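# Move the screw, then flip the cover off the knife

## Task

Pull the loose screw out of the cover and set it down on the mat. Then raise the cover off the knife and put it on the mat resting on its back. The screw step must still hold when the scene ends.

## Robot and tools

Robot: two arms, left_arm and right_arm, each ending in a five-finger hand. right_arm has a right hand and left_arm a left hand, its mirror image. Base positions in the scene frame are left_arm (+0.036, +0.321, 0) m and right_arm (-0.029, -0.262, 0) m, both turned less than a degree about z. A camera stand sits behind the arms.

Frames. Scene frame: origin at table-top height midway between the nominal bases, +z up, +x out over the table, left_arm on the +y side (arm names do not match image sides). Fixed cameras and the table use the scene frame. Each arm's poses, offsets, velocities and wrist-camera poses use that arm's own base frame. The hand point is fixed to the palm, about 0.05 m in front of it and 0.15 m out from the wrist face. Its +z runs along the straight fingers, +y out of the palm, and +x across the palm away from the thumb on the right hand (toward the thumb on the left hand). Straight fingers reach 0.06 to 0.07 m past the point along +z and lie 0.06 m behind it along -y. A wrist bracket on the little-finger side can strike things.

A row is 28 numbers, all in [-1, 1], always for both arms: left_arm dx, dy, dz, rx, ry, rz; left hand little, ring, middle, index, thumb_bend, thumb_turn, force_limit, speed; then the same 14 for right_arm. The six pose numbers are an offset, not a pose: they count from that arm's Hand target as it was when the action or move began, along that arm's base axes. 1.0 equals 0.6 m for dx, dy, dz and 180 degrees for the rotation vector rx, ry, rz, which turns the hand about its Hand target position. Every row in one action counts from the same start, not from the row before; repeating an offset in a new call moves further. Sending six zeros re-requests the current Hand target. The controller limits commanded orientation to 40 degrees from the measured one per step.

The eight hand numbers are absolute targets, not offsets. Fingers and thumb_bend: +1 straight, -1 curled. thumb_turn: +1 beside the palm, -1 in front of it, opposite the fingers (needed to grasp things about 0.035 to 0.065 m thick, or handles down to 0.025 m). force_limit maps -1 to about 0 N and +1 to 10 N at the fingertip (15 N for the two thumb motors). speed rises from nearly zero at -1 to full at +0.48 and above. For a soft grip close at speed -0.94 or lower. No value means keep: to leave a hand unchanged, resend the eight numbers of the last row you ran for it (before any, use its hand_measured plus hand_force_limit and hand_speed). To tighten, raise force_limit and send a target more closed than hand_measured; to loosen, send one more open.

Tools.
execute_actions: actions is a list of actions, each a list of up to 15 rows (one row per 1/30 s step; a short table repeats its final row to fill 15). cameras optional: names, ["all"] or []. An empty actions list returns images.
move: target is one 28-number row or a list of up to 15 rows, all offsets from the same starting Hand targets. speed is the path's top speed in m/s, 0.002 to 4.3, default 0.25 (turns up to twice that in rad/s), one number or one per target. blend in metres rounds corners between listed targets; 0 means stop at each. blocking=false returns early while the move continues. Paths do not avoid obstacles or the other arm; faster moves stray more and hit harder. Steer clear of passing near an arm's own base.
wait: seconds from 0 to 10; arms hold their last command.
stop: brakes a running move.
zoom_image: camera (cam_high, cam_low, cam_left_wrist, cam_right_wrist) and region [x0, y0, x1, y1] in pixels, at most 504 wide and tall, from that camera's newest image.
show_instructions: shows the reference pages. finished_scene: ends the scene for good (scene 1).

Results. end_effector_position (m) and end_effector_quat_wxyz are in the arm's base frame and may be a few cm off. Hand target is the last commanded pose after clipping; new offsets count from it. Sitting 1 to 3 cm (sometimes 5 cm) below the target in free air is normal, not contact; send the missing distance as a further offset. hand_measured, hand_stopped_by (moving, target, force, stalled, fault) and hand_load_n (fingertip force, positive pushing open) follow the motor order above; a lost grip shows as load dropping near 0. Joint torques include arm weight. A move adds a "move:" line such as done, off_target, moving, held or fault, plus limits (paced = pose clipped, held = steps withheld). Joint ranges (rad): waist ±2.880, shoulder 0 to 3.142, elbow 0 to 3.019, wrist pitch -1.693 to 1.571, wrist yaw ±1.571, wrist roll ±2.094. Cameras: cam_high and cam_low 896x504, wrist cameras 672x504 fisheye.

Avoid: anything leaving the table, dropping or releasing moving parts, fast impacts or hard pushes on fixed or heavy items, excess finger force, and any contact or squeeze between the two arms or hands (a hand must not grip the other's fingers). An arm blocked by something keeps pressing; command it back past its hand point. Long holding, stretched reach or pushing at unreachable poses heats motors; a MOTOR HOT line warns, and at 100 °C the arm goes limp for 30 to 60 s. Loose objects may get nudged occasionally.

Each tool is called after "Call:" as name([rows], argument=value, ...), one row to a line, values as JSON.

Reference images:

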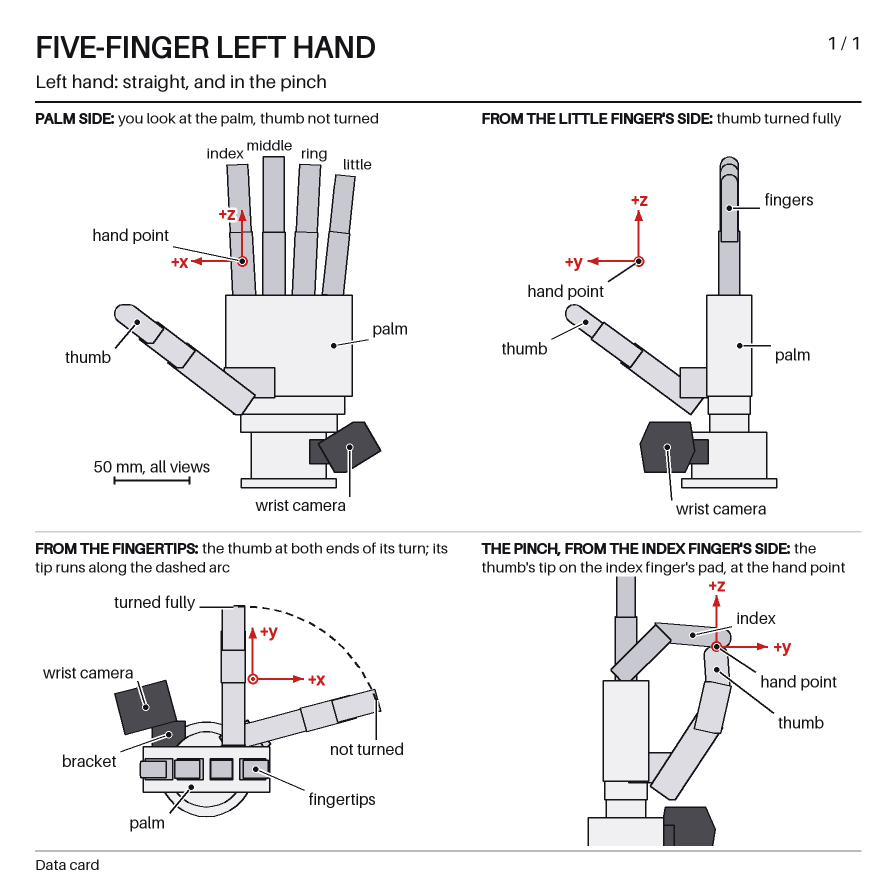

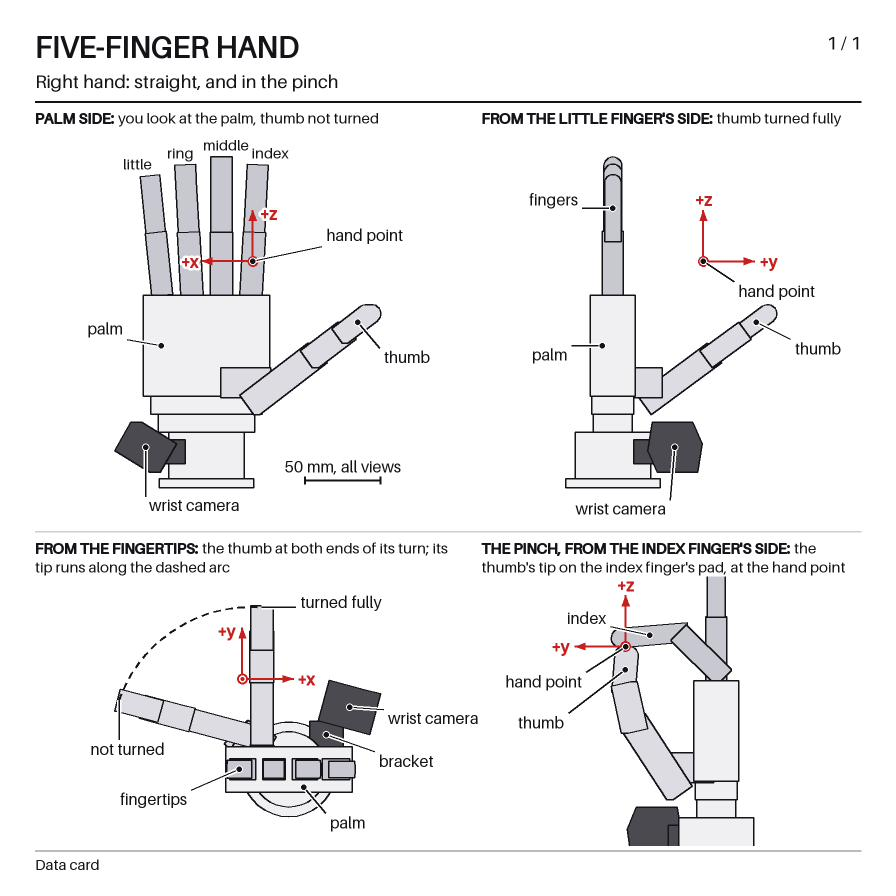

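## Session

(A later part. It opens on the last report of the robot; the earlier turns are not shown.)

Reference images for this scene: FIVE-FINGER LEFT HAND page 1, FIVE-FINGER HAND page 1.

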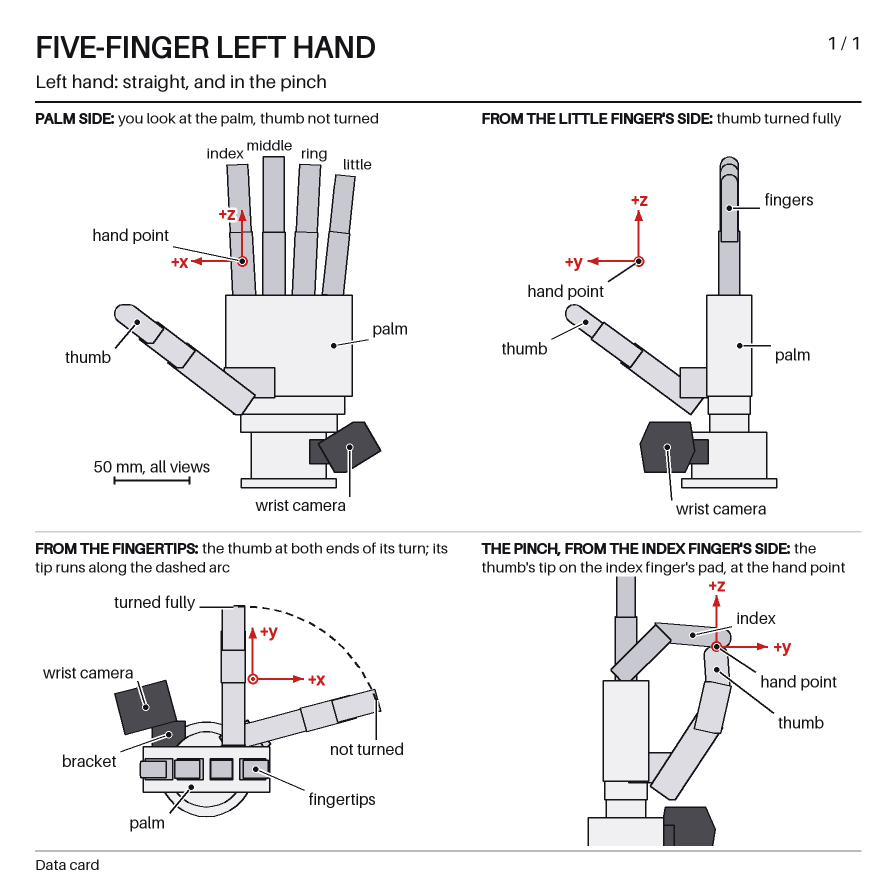

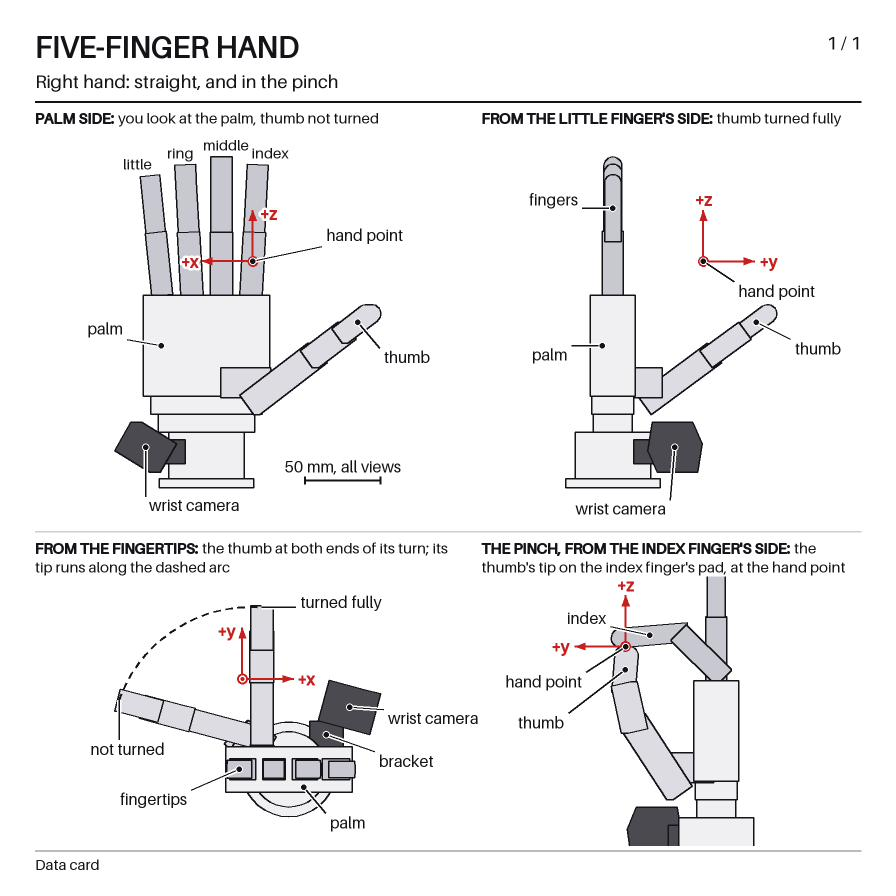

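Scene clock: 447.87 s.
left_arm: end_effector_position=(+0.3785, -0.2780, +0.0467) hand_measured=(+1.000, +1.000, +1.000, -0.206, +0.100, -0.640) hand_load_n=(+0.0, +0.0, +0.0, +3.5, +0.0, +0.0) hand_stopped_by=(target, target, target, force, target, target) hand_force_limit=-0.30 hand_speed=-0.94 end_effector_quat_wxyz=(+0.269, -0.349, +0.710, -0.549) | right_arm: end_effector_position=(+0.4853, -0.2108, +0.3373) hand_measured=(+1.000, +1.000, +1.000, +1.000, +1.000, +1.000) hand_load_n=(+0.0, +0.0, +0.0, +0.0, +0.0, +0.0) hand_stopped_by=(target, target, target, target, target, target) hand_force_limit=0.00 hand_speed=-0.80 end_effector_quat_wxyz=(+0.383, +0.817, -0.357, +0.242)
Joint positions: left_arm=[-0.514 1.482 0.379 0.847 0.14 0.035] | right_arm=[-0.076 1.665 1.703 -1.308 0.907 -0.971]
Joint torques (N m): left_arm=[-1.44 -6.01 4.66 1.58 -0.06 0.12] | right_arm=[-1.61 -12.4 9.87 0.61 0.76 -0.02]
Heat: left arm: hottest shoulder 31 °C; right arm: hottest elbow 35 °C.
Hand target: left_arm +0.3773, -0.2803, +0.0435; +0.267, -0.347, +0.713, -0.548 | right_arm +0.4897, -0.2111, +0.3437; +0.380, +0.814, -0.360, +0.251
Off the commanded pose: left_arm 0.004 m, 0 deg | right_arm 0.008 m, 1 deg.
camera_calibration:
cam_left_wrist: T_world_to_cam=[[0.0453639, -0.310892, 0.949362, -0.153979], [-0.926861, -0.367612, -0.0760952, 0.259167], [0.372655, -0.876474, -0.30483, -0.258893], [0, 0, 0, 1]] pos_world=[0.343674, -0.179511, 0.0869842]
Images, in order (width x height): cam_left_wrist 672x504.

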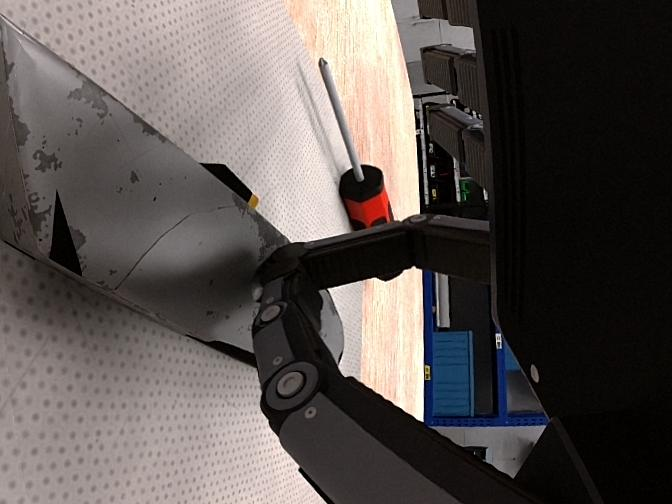

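Call:
execute_actions([
  [[0,0,0,0,0,0,1,1,1,0.0,0.1,-0.64,-0.6,-0.6,0,0,0,0,0,0,1,1,1,1,1,1,0,-0.8]],
])

Call:
move(target=[0.0, 0.0, 0.03, 0, 0, 0, 1, 1, 1, 0.0, 0.1, -0.46, -0.5, -0.4, 0, 0, 0, 0, 0, 0, 1, 1, 1, 1, 1, 1, 0, -0.8], speed=0.05, cameras=["cam_left_wrist", "cam_low"])

Call:
zoom_image(camera="cam_left_wrist", region=[180, 160, 380, 340])

Call:
zoom_image(camera="cam_low", region=[470, 225, 550, 290])

Scene clock: 464.37 s.
left_arm: end_effector_position=(+0.3787, -0.2778, +0.0466) hand_measured=(+1.000, +1.000, +1.000, +0.000, +0.100, -0.640) hand_load_n=(+0.0, -0.5, +0.0, +0.0, +0.0, +0.0) hand_stopped_by=(target, target, target, target, target, target) hand_force_limit=-0.60 hand_speed=-0.60 end_effector_quat_wxyz=(+0.270, -0.349, +0.710, -0.549) | right_arm: end_effector_position=(+0.4853, -0.2108, +0.3373) hand_measured=(+1.000, +1.000, +1.000, +1.000, +1.000, +1.000) hand_load_n=(+0.0, +0.0, +0.0, +0.0, +0.0, +0.0) hand_stopped_by=(target, target, target, target, target, target) hand_force_limit=0.00 hand_speed=-0.80 end_effector_quat_wxyz=(+0.383, +0.817, -0.357, +0.242)
Joint positions: left_arm=[-0.514 1.482 0.379 0.847 0.138 0.035] | right_arm=[-0.076 1.665 1.703 -1.308 0.907 -0.971]
Joint torques (N m): left_arm=[-1.44 -5.95 4.63 1.58 0 0.12] | right_arm=[-1.79 -12.16 9.83 0.66 0.76 -0.01]
Heat: left arm: hottest shoulder 31 °C; right arm: hottest elbow 35 °C.
Hand target: left_arm +0.3773, -0.2803, +0.0435; +0.267, -0.347, +0.713, -0.548 | right_arm +0.4897, -0.2111, +0.3437; +0.380, +0.814, -0.360, +0.251
Off the commanded pose: left_arm 0.004 m, 1 deg | right_arm 0.008 m, 1 deg.

Scene clock: 465.40 s.
left_arm: end_effector_position=(+0.3739, -0.2751, +0.0521) hand_measured=(+1.000, +1.000, +1.000, +0.000, +0.100, -0.460) hand_load_n=(+0.0, +0.0, +0.0, +0.0, +0.0, +0.0) hand_stopped_by=(target, target, target, target, target, target) hand_force_limit=-0.50 hand_speed=-0.40 end_effector_quat_wxyz=(+0.264, -0.353, +0.716, -0.542) | right_arm: end_effector_position=(+0.4853, -0.2108, +0.3373) hand_measured=(+1.000, +1.000, +1.000, +1.000, +1.000, +1.000) hand_load_n=(+0.0, +0.0, +0.0, +0.0, +0.0, +0.0) hand_stopped_by=(target, target, target, target, target, target) hand_force_limit=0.00 hand_speed=-0.80 end_effector_quat_wxyz=(+0.383, +0.817, -0.357, +0.242)
Joint positions: left_arm=[-0.514 1.429 0.379 0.771 0.138 0.035] | right_arm=[-0.076 1.665 1.703 -1.308 0.907 -0.971]
Joint torques (N m): left_arm=[-1.44 -7.53 5.76 1.39 0 0.12] | right_arm=[-1.61 -12.28 9.88 0.66 0.78 -0.01]
Heat: left arm: hottest shoulder 31 °C; right arm: hottest elbow 35 °C.
Hand target: left_arm +0.3773, -0.2803, +0.0615; +0.267, -0.347, +0.713, -0.548 | right_arm +0.4897, -0.2111, +0.3437; +0.380, +0.814, -0.360, +0.251
Off the commanded pose: left_arm 0.011 m, 1 deg | right_arm 0.008 m, 1 deg.
move: off_target (left_arm)
camera_calibration:
cam_left_wrist: T_world_to_cam=[[0.0644982, -0.321786, 0.944613, -0.167976], [-0.927676, -0.368188, -0.062083, 0.255791], [0.367773, -0.872291, -0.322261, -0.249142], [0, 0, 0, 1]] pos_world=[0.339753, -0.177197, 0.0942637]
Images, in order (width x height): cam_low 896x504, cam_left_wrist 672x504.

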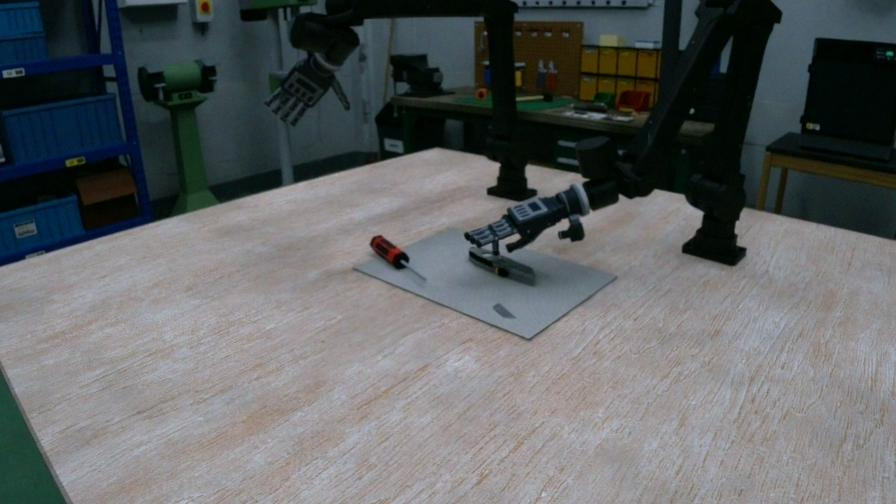

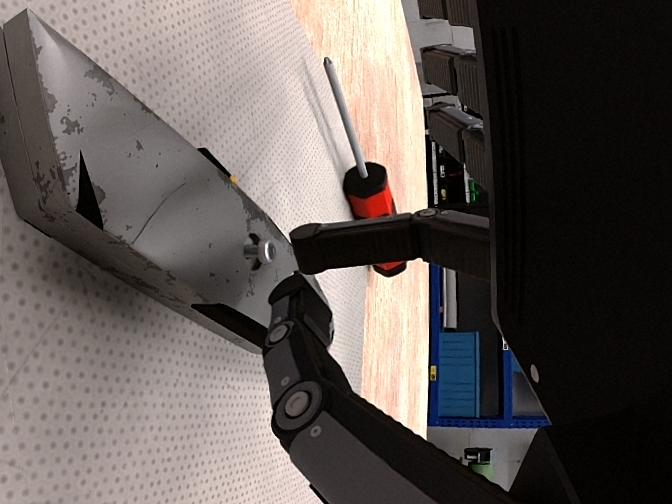

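Scaled by 2.520 from the camera's 672x504 image, which has a finer 960x720 frame.

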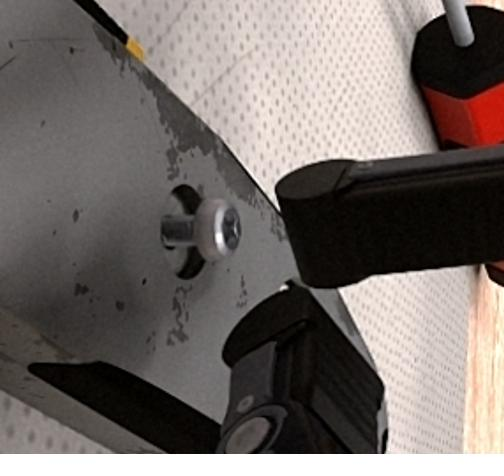

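Scaled by 6.300 from the camera's 896x504 image, which has a finer 1280x720 frame.

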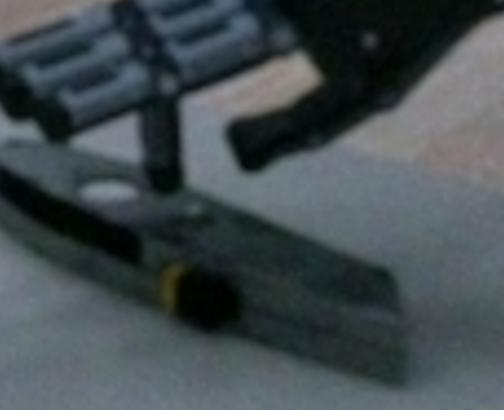

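Call:
move(target=[0.014, 0.0187, -0.0175, 0, 0, 0, 1, 1, 1, 0.0, 0.15, -0.46, -0.5, -0.4, 0, 0, 0, 0, 0, 0, 1, 1, 1, 1, 1, 1, 0, -0.8], speed=0.05, cameras=["cam_left_wrist", "cam_low"])

Call:
zoom_image(camera="cam_left_wrist", region=[180, 160, 380, 340])

Call:
zoom_image(camera="cam_low", region=[480, 235, 530, 275])

Scene clock: 518.30 s.
left_arm: end_effector_position=(+0.3758, -0.2701, +0.0461) hand_measured=(+1.000, +1.000, +1.000, +0.000, +0.150, -0.460) hand_load_n=(+0.0, +0.0, +0.0, +0.0, +0.0, +0.0) hand_stopped_by=(target, target, target, target, target, target) hand_force_limit=-0.50 hand_speed=-0.40 end_effector_quat_wxyz=(+0.257, -0.352, +0.719, -0.542) | right_arm: end_effector_position=(+0.4853, -0.2108, +0.3373) hand_measured=(+1.000, +1.000, +1.000, +1.000, +1.000, +1.000) hand_load_n=(+0.0, +0.0, +0.0, +0.0, +0.0, +0.0) hand_stopped_by=(target, target, target, target, target, target) hand_force_limit=0.00 hand_speed=-0.80 end_effector_quat_wxyz=(+0.383, +0.817, -0.357, +0.242)
Joint positions: left_arm=[-0.486 1.451 0.379 0.784 0.18 0.04] | right_arm=[-0.076 1.665 1.703 -1.308 0.907 -0.971]
Joint torques (N m): left_arm=[-0.03 -5.3 5.5 2.36 0.11 0.17] | right_arm=[-1.61 -12.28 9.85 0.62 0.78 -0.02]
Heat: left arm: hottest shoulder 31 °C; right arm: hottest elbow 36 °C.
Hand target: left_arm +0.3857, -0.2691, +0.0510; +0.267, -0.347, +0.713, -0.548 | right_arm +0.4897, -0.2111, +0.3437; +0.380, +0.814, -0.360, +0.251
Off the commanded pose: left_arm 0.011 m, 2 deg | right_arm 0.008 m, 1 deg.
move: off_target (left_arm)
camera_calibration:
cam_left_wrist: T_world_to_cam=[[0.0702253, -0.320258, 0.944724, -0.162558], [-0.933078, -0.355993, -0.0513207, 0.263879], [0.352751, -0.877897, -0.323826, -0.243168], [0, 0, 0, 1]] pos_world=[0.343414, -0.171598, 0.0883706]
Images, in order (width x height): cam_low 896x504, cam_left_wrist 672x504.

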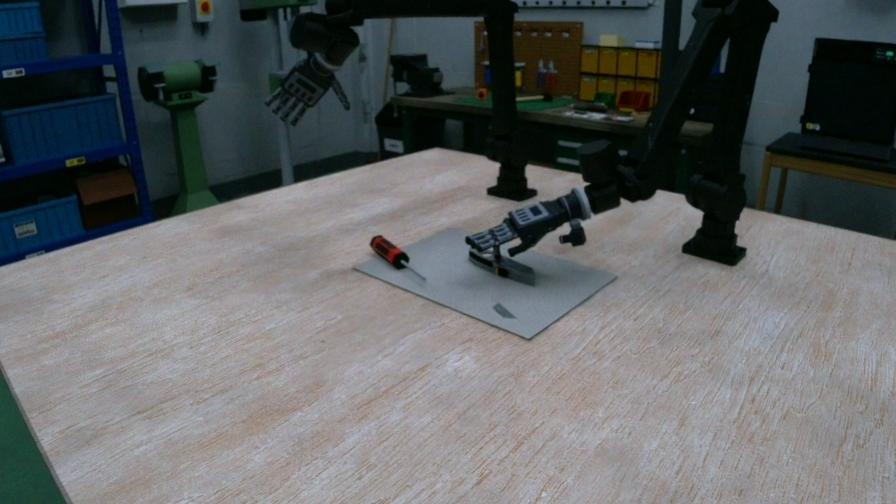

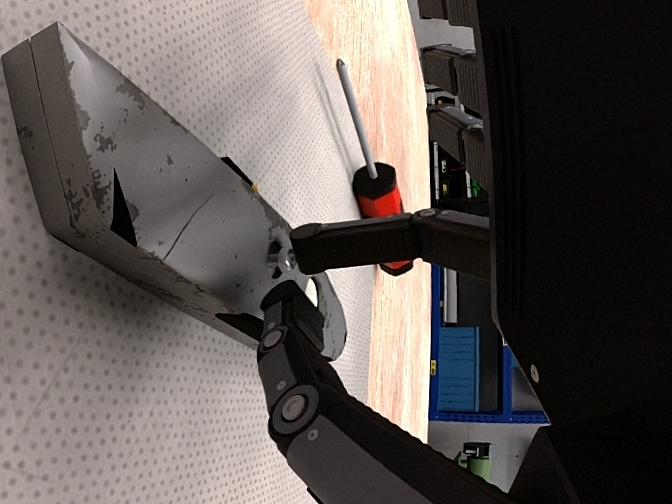

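Scaled by 2.520 from the camera's 672x504 image, which has a finer 960x720 frame.

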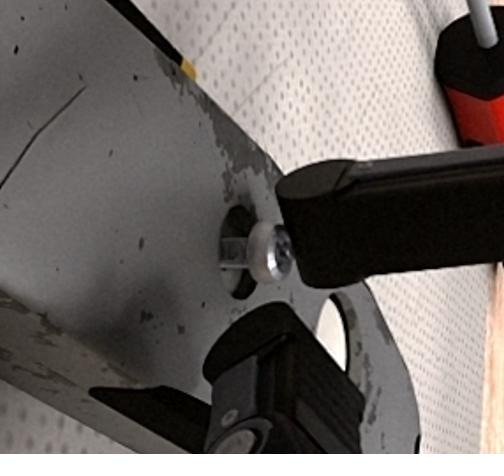

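Scaled by 10.080 from the camera's 896x504 image, which has a finer 1280x720 frame.

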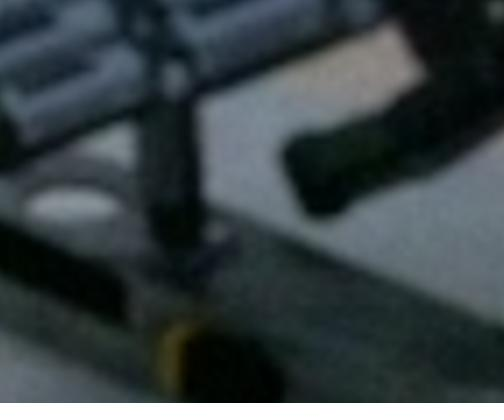

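Call:
move(target=[0.0117, -0.003, 0.0017, 0, 0, 0, 1, 1, 1, 0.0, 0.15, -0.46, -0.5, -0.4, 0, 0, 0, 0, 0, 0, 1, 1, 1, 1, 1, 1, 0, -0.8], speed=0.05, cameras=["cam_left_wrist", "cam_low"])

Call:
zoom_image(camera="cam_left_wrist", region=[180, 160, 380, 340])

Call:
zoom_image(camera="cam_low", region=[480, 235, 530, 275])

Scene clock: 531.63 s.
left_arm: end_effector_position=(+0.3767, -0.2697, +0.0441) hand_measured=(+1.000, +1.000, +1.000, +0.000, +0.150, -0.460) hand_load_n=(+0.0, +0.0, +0.0, +1.0, +0.0, +0.0) hand_stopped_by=(target, target, target, target, target, target) hand_force_limit=-0.50 hand_speed=-0.40 end_effector_quat_wxyz=(+0.255, -0.352, +0.720, -0.541) | right_arm: end_effector_position=(+0.4853, -0.2108, +0.3373) hand_measured=(+1.000, +1.000, +1.000, +1.000, +1.000, +1.000) hand_load_n=(+0.0, +0.0, +0.0, +0.0, +0.0, +0.0) hand_stopped_by=(target, target, target, target, target, target) hand_force_limit=0.00 hand_speed=-0.80 end_effector_quat_wxyz=(+0.383, +0.817, -0.357, +0.242)
Joint positions: left_arm=[-0.482 1.458 0.381 0.784 0.186 0.04] | right_arm=[-0.076 1.665 1.703 -1.308 0.907 -0.971]
Joint torques (N m): left_arm=[0.15 -5.36 6.56 2.06 0.09 0.2] | right_arm=[-1.55 -12.28 9.87 0.61 0.78 -0.03]
Heat: left arm: hottest shoulder 30 °C; right arm: hottest elbow 36 °C.
Hand target: left_arm +0.3927, -0.2709, +0.0520; +0.267, -0.347, +0.713, -0.548 | right_arm +0.4897, -0.2111, +0.3437; +0.380, +0.814, -0.360, +0.251
Off the commanded pose: left_arm 0.018 m, 2 deg | right_arm 0.008 m, 1 deg.
move: off_target (left_arm)
camera_calibration:
cam_left_wrist: T_world_to_cam=[[0.0740059, -0.321226, 0.944107, -0.162202], [-0.93397, -0.354206, -0.0473048, 0.265435], [0.349604, -0.878267, -0.326228, -0.242537], [0, 0, 0, 1]] pos_world=[0.344704, -0.171097, 0.0865697]
Images, in order (width x height): cam_low 896x504, cam_left_wrist 672x504.

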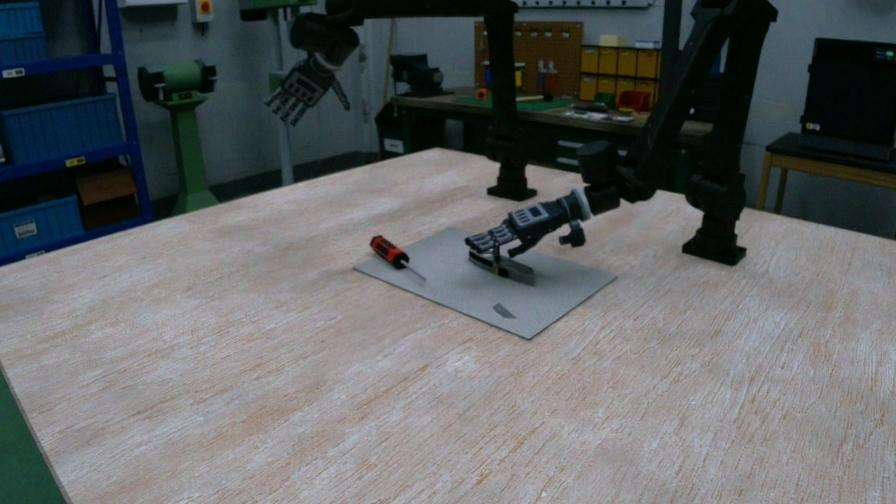

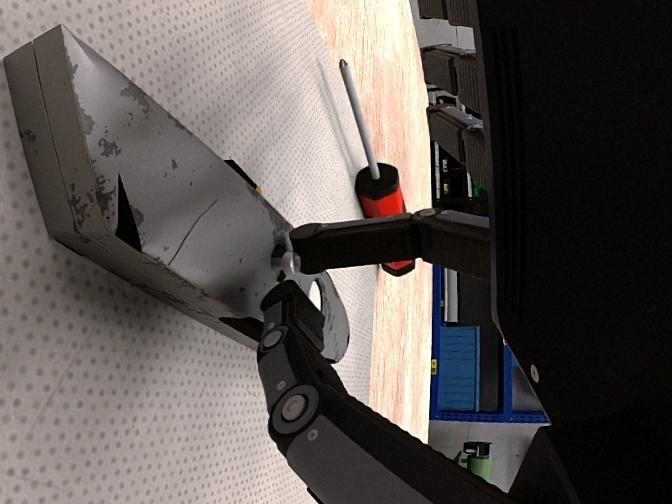

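Scaled by 2.520 from the camera's 672x504 image, which has a finer 960x720 frame.

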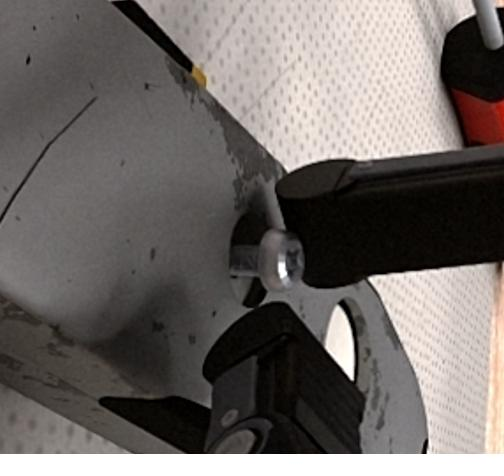

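Scaled by 10.080 from the camera's 896x504 image, which has a finer 1280x720 frame.

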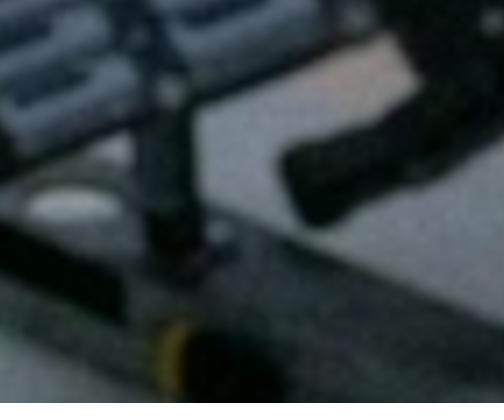

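Call:
move([
  [-0.0095, 0.0048, 0.04, 0, 0, 0, 1, 1, 1, 0.0, 0.15, -0.46, -0.5, -0.4, 0, 0, 0, 0, 0, 0, 1, 1, 1, 1, 1, 1, 0, -0.8],
  [-0.0095, 0.0048, -0.005, 0, 0, 0, 1, 1, 1, 0.0, 0.15, -0.46, -0.5, -0.4, 0, 0, 0, 0, 0, 0, 1, 1, 1, 1, 1, 1, 0, -0.8],
], speed=0.06, cameras=["cam_left_wrist", "cam_low"])

Call:
zoom_image(camera="cam_left_wrist", region=[180, 160, 380, 340])

Call:
zoom_image(camera="cam_low", region=[480, 235, 530, 275])

Scene clock: 564.97 s.
left_arm: end_effector_position=(+0.3776, -0.2698, +0.0447) hand_measured=(+1.000, +1.000, +1.000, +0.000, +0.150, -0.460) hand_load_n=(+0.0, +0.0, +0.0, +0.0, +0.0, +0.0) hand_stopped_by=(target, target, target, target, target, target) hand_force_limit=-0.50 hand_speed=-0.40 end_effector_quat_wxyz=(+0.256, -0.351, +0.719, -0.543) | right_arm: end_effector_position=(+0.4853, -0.2108, +0.3373) hand_measured=(+1.000, +1.000, +1.000, +1.000, +1.000, +1.000) hand_load_n=(+0.0, +0.0, +0.0, +0.0, +0.0, +0.0) hand_stopped_by=(target, target, target, target, target, target) hand_force_limit=0.00 hand_speed=-0.80 end_effector_quat_wxyz=(+0.383, +0.817, -0.357, +0.242)
Joint positions: left_arm=[-0.482 1.462 0.381 0.792 0.186 0.042] | right_arm=[-0.076 1.665 1.703 -1.308 0.907 -0.971]
Joint torques (N m): left_arm=[0.03 -5.71 5.33 2.37 0.08 0.18] | right_arm=[-1.67 -12.4 9.85 0.64 0.78 -0.03]
Heat: left arm: hottest shoulder 31 °C; right arm: hottest elbow 36 °C.
Hand target: left_arm +0.3870, -0.2681, +0.0490; +0.267, -0.347, +0.713, -0.548 | right_arm +0.4897, -0.2111, +0.3437; +0.380, +0.814, -0.360, +0.251
Off the commanded pose: left_arm 0.011 m, 2 deg | right_arm 0.008 m, 1 deg.
move: off_target (left_arm)
camera_calibration:
cam_left_wrist: T_world_to_cam=[[0.068421, -0.320195, 0.944878, -0.160525], [-0.933703, -0.354191, -0.0524145, 0.266335], [0.35145, -0.878649, -0.323201, -0.243706], [0, 0, 0, 1]] pos_world=[0.345311, -0.171198, 0.0868707]
Images, in order (width x height): cam_low 896x504, cam_left_wrist 672x504.

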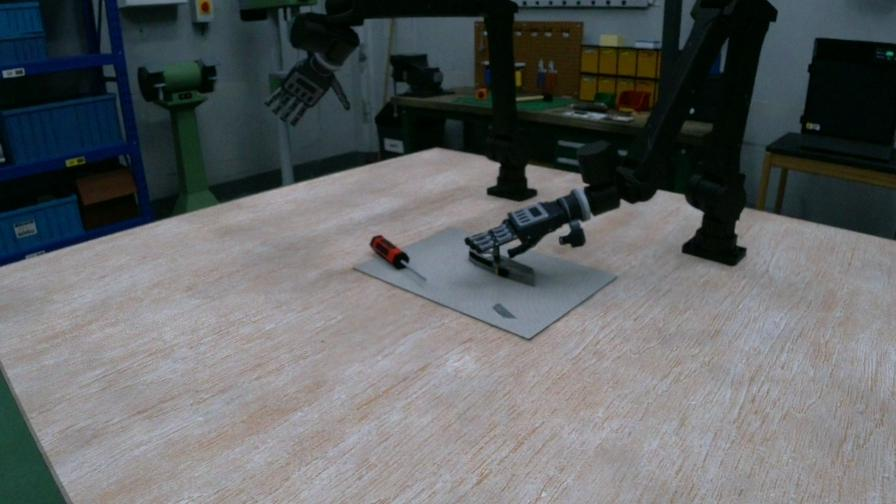

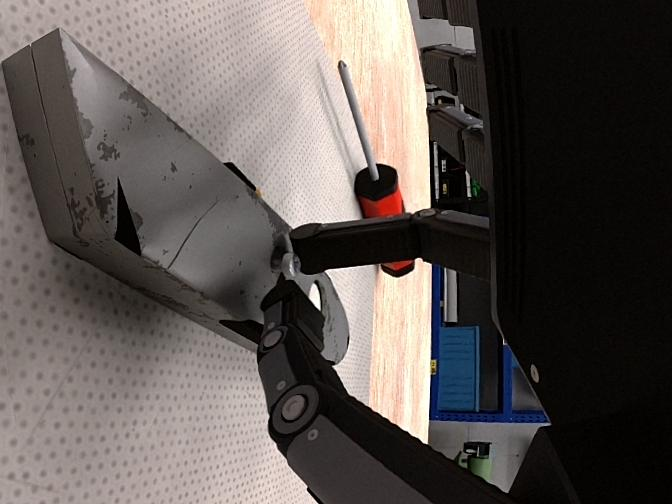

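Scaled by 2.520 from the camera's 672x504 image, which has a finer 960x720 frame.

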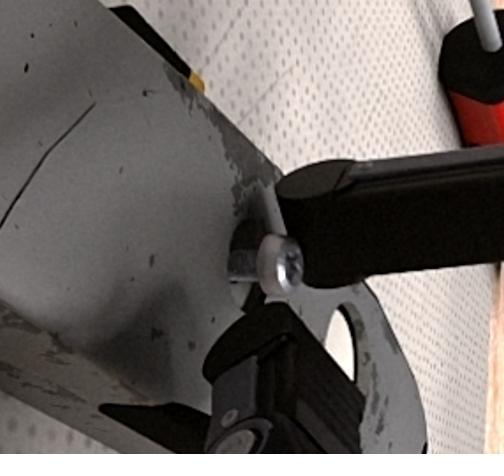

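Scaled by 10.080 from the camera's 896x504 image, which has a finer 1280x720 frame.

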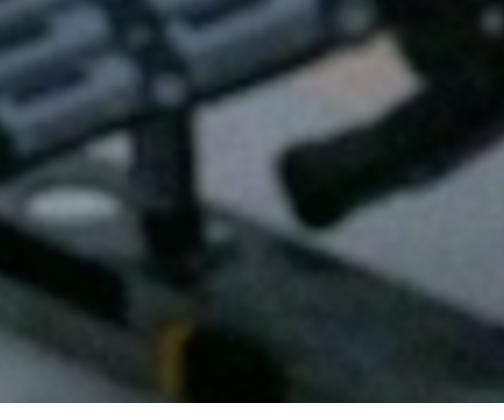

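Call:
move([
  [0.0383, -0.0365, 0.045, 0, 0, 0, 1, 1, 1, 0.0, 0.15, -0.46, -0.5, -0.4, 0, 0, 0, 0, 0, 0, 1, 1, 1, 1, 1, 1, 0, -0.8],
  [-0.0033, -0.0057, 0.003, 0, 0, 0, 1, 1, 1, 0.0, 0.15, -0.46, -0.5, -0.4, 0, 0, 0, 0, 0, 0, 1, 1, 1, 1, 1, 1, 0, -0.8],
], speed=0.07, cameras=["cam_left_wrist", "cam_low"])

Call:
zoom_image(camera="cam_left_wrist", region=[180, 160, 380, 340])

Call:
zoom_image(camera="cam_low", region=[480, 235, 530, 275])

Scene clock: 577.23 s.
left_arm: end_effector_position=(+0.3823, -0.2713, +0.0501) hand_measured=(+1.000, +1.000, +1.000, +0.000, +0.150, -0.460) hand_load_n=(+0.0, +0.0, -0.5, +0.0, +0.0, +0.0) hand_stopped_by=(target, target, target, target, target, target) hand_force_limit=-0.50 hand_speed=-0.40 end_effector_quat_wxyz=(+0.263, -0.351, +0.715, -0.544) | right_arm: end_effector_position=(+0.4853, -0.2108, +0.3373) hand_measured=(+1.000, +1.000, +1.000, +1.000, +1.000, +1.000) hand_load_n=(+0.0, +0.0, +0.0, +0.0, +0.0, +0.0) hand_stopped_by=(target, target, target, target, target, target) hand_force_limit=0.00 hand_speed=-0.80 end_effector_quat_wxyz=(+0.383, +0.817, -0.357, +0.242)
Joint positions: left_arm=[-0.485 1.454 0.391 0.785 0.172 0.042] | right_arm=[-0.076 1.665 1.703 -1.308 0.907 -0.971]
Joint torques (N m): left_arm=[-0.67 -5.71 4.78 2.43 0.1 0.15] | right_arm=[-1.67 -12.16 9.87 0.64 0.75 -0.02]
Heat: left arm: hottest shoulder 30 °C; right arm: hottest elbow 36 °C.
Hand target: left_arm +0.3852, -0.2714, +0.0509; +0.267, -0.347, +0.713, -0.548 | right_arm +0.4897, -0.2111, +0.3437; +0.380, +0.814, -0.360, +0.251
Off the commanded pose: left_arm 0.003 m, 1 deg | right_arm 0.008 m, 1 deg.
move: done
camera_calibration:
cam_left_wrist: T_world_to_cam=[[0.061413, -0.318344, 0.945984, -0.163274], [-0.929759, -0.362949, -0.0617804, 0.267162], [0.363011, -0.875743, -0.318273, -0.248806], [0, 0, 0, 1]] pos_world=[0.348743, -0.172901, 0.0917716]
Images, in order (width x height): cam_low 896x504, cam_left_wrist 672x504.

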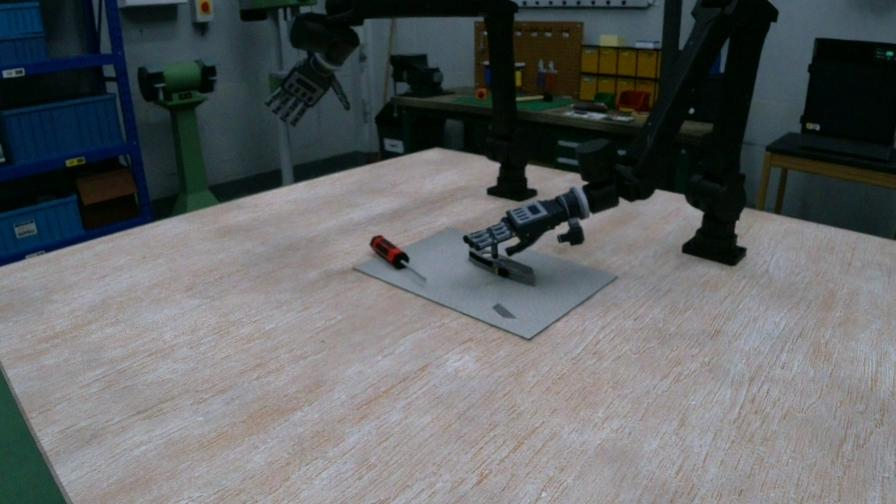

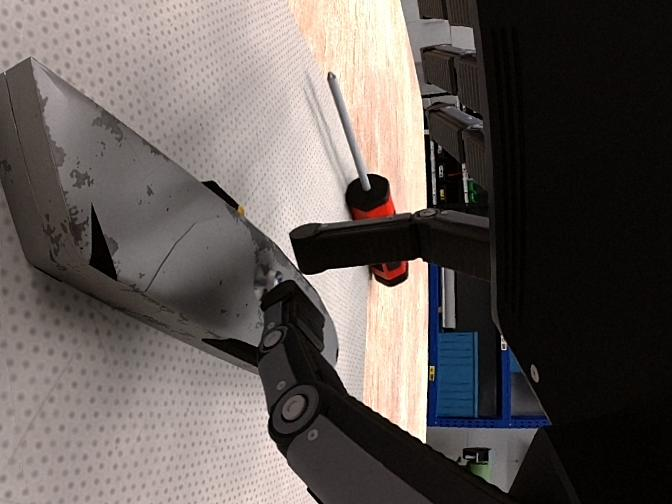

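Scaled by 2.520 from the camera's 672x504 image, which has a finer 960x720 frame.

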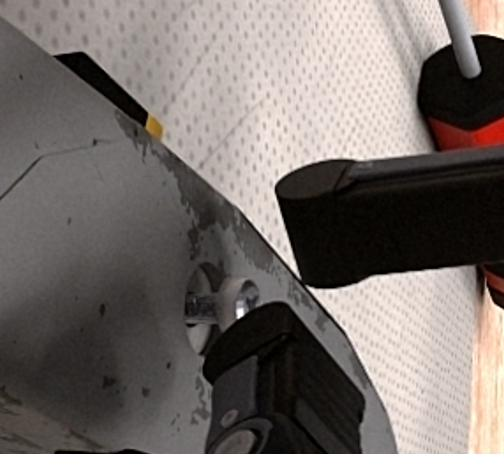

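Scaled by 10.080 from the camera's 896x504 image, which has a finer 1280x720 frame.

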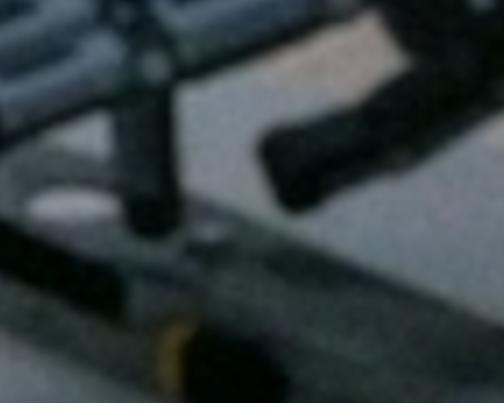

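Call:
move(target=[-0.002, -0.0025, -0.0083, 0, 0, 0, 1, 1, 1, 0.0, 0.15, -0.46, -0.5, -0.4, 0, 0, 0, 0, 0, 0, 1, 1, 1, 1, 1, 1, 0, -0.8], speed=0.03, cameras=["cam_left_wrist", "cam_low"])

Call:
zoom_image(camera="cam_left_wrist", region=[180, 160, 380, 340])

Call:
zoom_image(camera="cam_low", region=[480, 235, 530, 275])

Scene clock: 587.40 s.
left_arm: end_effector_position=(+0.3821, -0.2709, +0.0448) hand_measured=(+1.000, +1.000, +1.000, +0.000, +0.150, -0.460) hand_load_n=(+0.0, +0.0, +0.0, +0.0, +0.0, +0.0) hand_stopped_by=(target, target, target, target, target, target) hand_force_limit=-0.50 hand_speed=-0.40 end_effector_quat_wxyz=(+0.263, -0.352, +0.715, -0.544) | right_arm: end_effector_position=(+0.4853, -0.2108, +0.3373) hand_measured=(+1.000, +1.000, +1.000, +1.000, +1.000, +1.000) hand_load_n=(+0.0, +0.0, +0.0, +0.0, +0.0, +0.0) hand_stopped_by=(target, target, target, target, target, target) hand_force_limit=0.00 hand_speed=-0.80 end_effector_quat_wxyz=(+0.383, +0.817, -0.357, +0.242)
Joint positions: left_arm=[-0.485 1.475 0.387 0.81 0.171 0.042] | right_arm=[-0.076 1.665 1.703 -1.308 0.907 -0.971]
Joint torques (N m): left_arm=[-1.2 -5.89 4.62 2.37 -0.07 0.13] | right_arm=[-1.61 -12.22 9.87 0.64 0.77 -0.02]
Heat: left arm: hottest shoulder 30 °C; right arm: hottest elbow 36 °C.
Hand target: left_arm +0.3839, -0.2728, +0.0458; +0.267, -0.347, +0.713, -0.547 | right_arm +0.4897, -0.2111, +0.3437; +0.380, +0.814, -0.360, +0.251
Off the commanded pose: left_arm 0.003 m, 1 deg | right_arm 0.008 m, 1 deg.
move: done
camera_calibration:
cam_left_wrist: T_world_to_cam=[[0.0621125, -0.318796, 0.945786, -0.158538], [-0.929213, -0.364343, -0.0617851, 0.26615], [0.364288, -0.874999, -0.31886, -0.25032], [0, 0, 0, 1]] pos_world=[0.348346, -0.172601, 0.0865704]
Images, in order (width x height): cam_low 896x504, cam_left_wrist 672x504.

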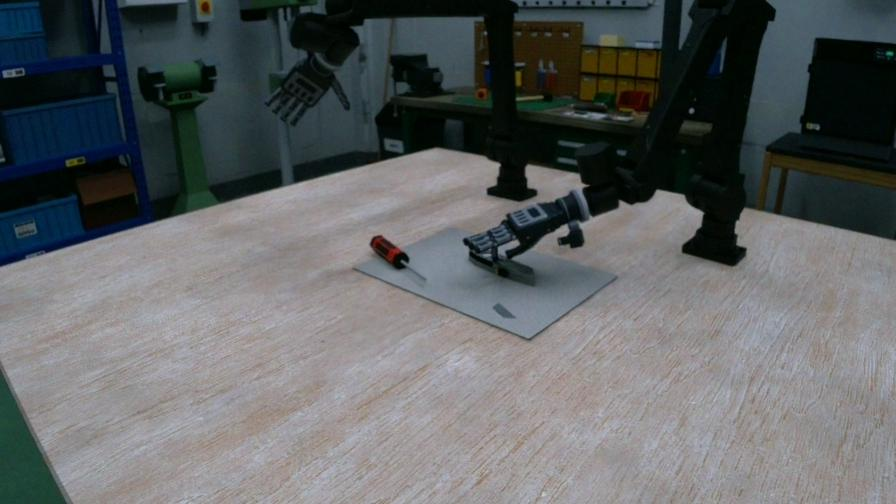

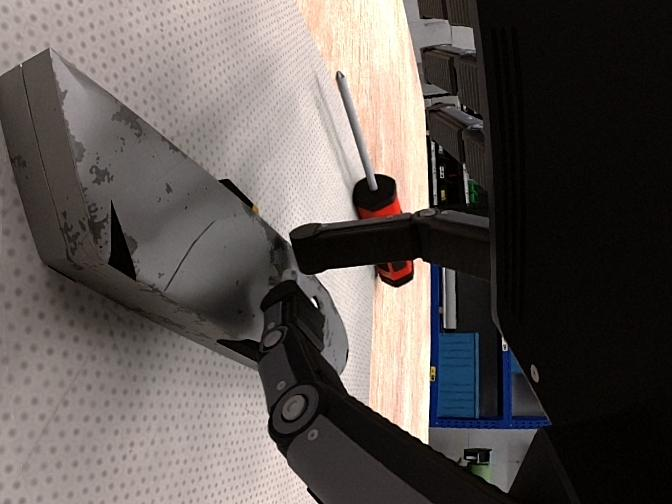

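Scaled by 2.520 from the camera's 672x504 image, which has a finer 960x720 frame.

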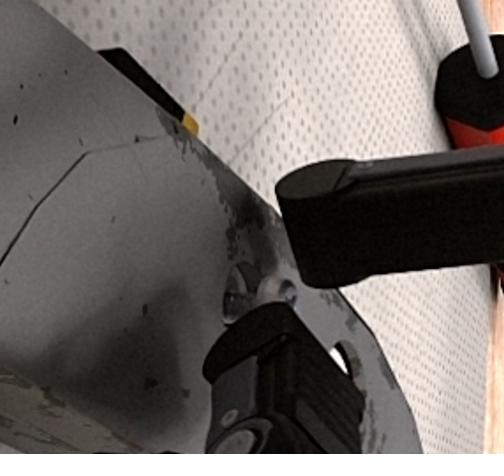

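Scaled by 10.080 from the camera's 896x504 image, which has a finer 1280x720 frame.

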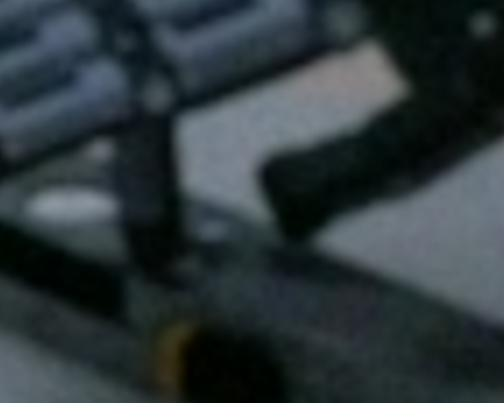

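Call:
move(target=[-0.0017, -0.001, -0.0048, 0, 0, 0, 1, 1, 1, 0.0, 0.15, -0.42, -0.5, -0.4, 0, 0, 0, 0, 0, 0, 1, 1, 1, 1, 1, 1, 0, -0.8], speed=0.03, cameras=["cam_left_wrist", "cam_low"])

Call:
zoom_image(camera="cam_left_wrist", region=[230, 210, 350, 320])

Call:
zoom_image(camera="cam_low", region=[480, 235, 530, 275])

Scene clock: 597.63 s.
left_arm: end_effector_position=(+0.3834, -0.2708, +0.0432) hand_measured=(+1.000, +1.000, +1.000, +0.000, +0.150, -0.420) hand_load_n=(+0.0, +0.0, +0.0, +0.0, +0.0, +0.0) hand_stopped_by=(target, target, target, target, target, target) hand_force_limit=-0.50 hand_speed=-0.40 end_effector_quat_wxyz=(+0.265, -0.352, +0.714, -0.544) | right_arm: end_effector_position=(+0.4853, -0.2108, +0.3373) hand_measured=(+1.000, +1.000, +1.000, +1.000, +1.000, +1.000) hand_load_n=(+0.0, +0.0, +0.0, +0.0, +0.0, +0.0) hand_stopped_by=(target, target, target, target, target, target) hand_force_limit=0.00 hand_speed=-0.80 end_effector_quat_wxyz=(+0.383, +0.817, -0.357, +0.242)
Joint positions: left_arm=[-0.485 1.486 0.387 0.824 0.167 0.042] | right_arm=[-0.076 1.665 1.703 -1.308 0.907 -0.971]
Joint torques (N m): left_arm=[-1.49 -5.95 4.34 2.44 -0.07 0.12] | right_arm=[-1.73 -12.4 9.88 0.64 0.78 -0.01]
Heat: left arm: hottest shoulder 30 °C; right arm: hottest elbow 36 °C.
Hand target: left_arm +0.3828, -0.2734, +0.0428; +0.267, -0.347, +0.713, -0.547 | right_arm +0.4897, -0.2111, +0.3437; +0.380, +0.814, -0.360, +0.251
Off the commanded pose: left_arm 0.003 m, 1 deg | right_arm 0.008 m, 1 deg.
move: done
camera_calibration:
cam_left_wrist: T_world_to_cam=[[0.0598186, -0.317845, 0.946254, -0.156063], [-0.927806, -0.367399, -0.064756, 0.266125], [0.368235, -0.874067, -0.316876, -0.252581], [0, 0, 0, 1]] pos_world=[0.349256, -0.172602, 0.0848715]
Images, in order (width x height): cam_low 896x504, cam_left_wrist 672x504.

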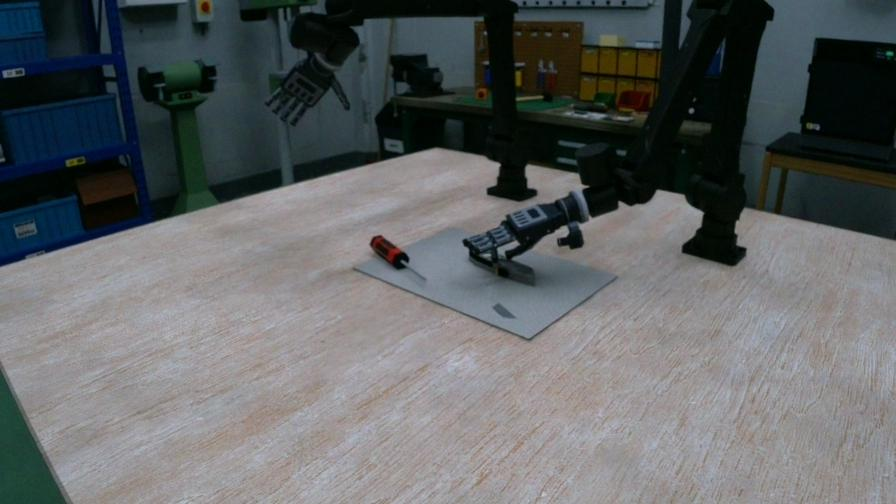

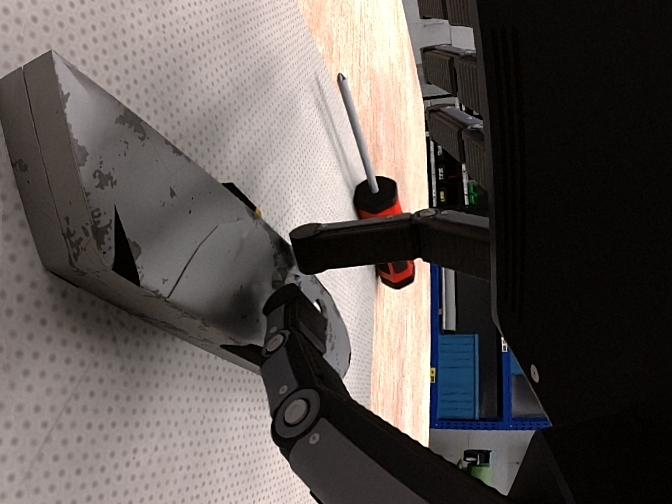

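Scaled by 4.200 from the camera's 672x504 image, which has a finer 960x720 frame.

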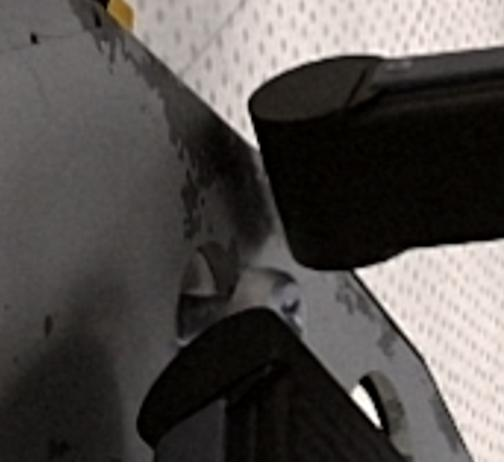

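Scaled by 10.080 from the camera's 896x504 image, which has a finer 1280x720 frame.

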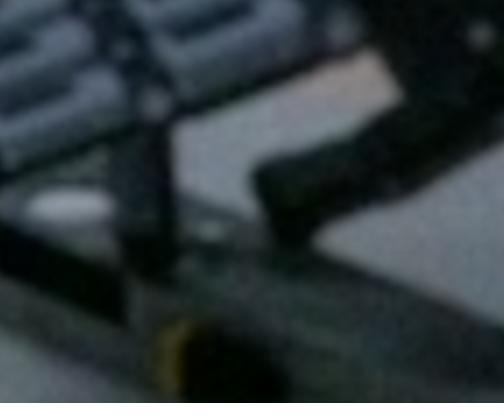

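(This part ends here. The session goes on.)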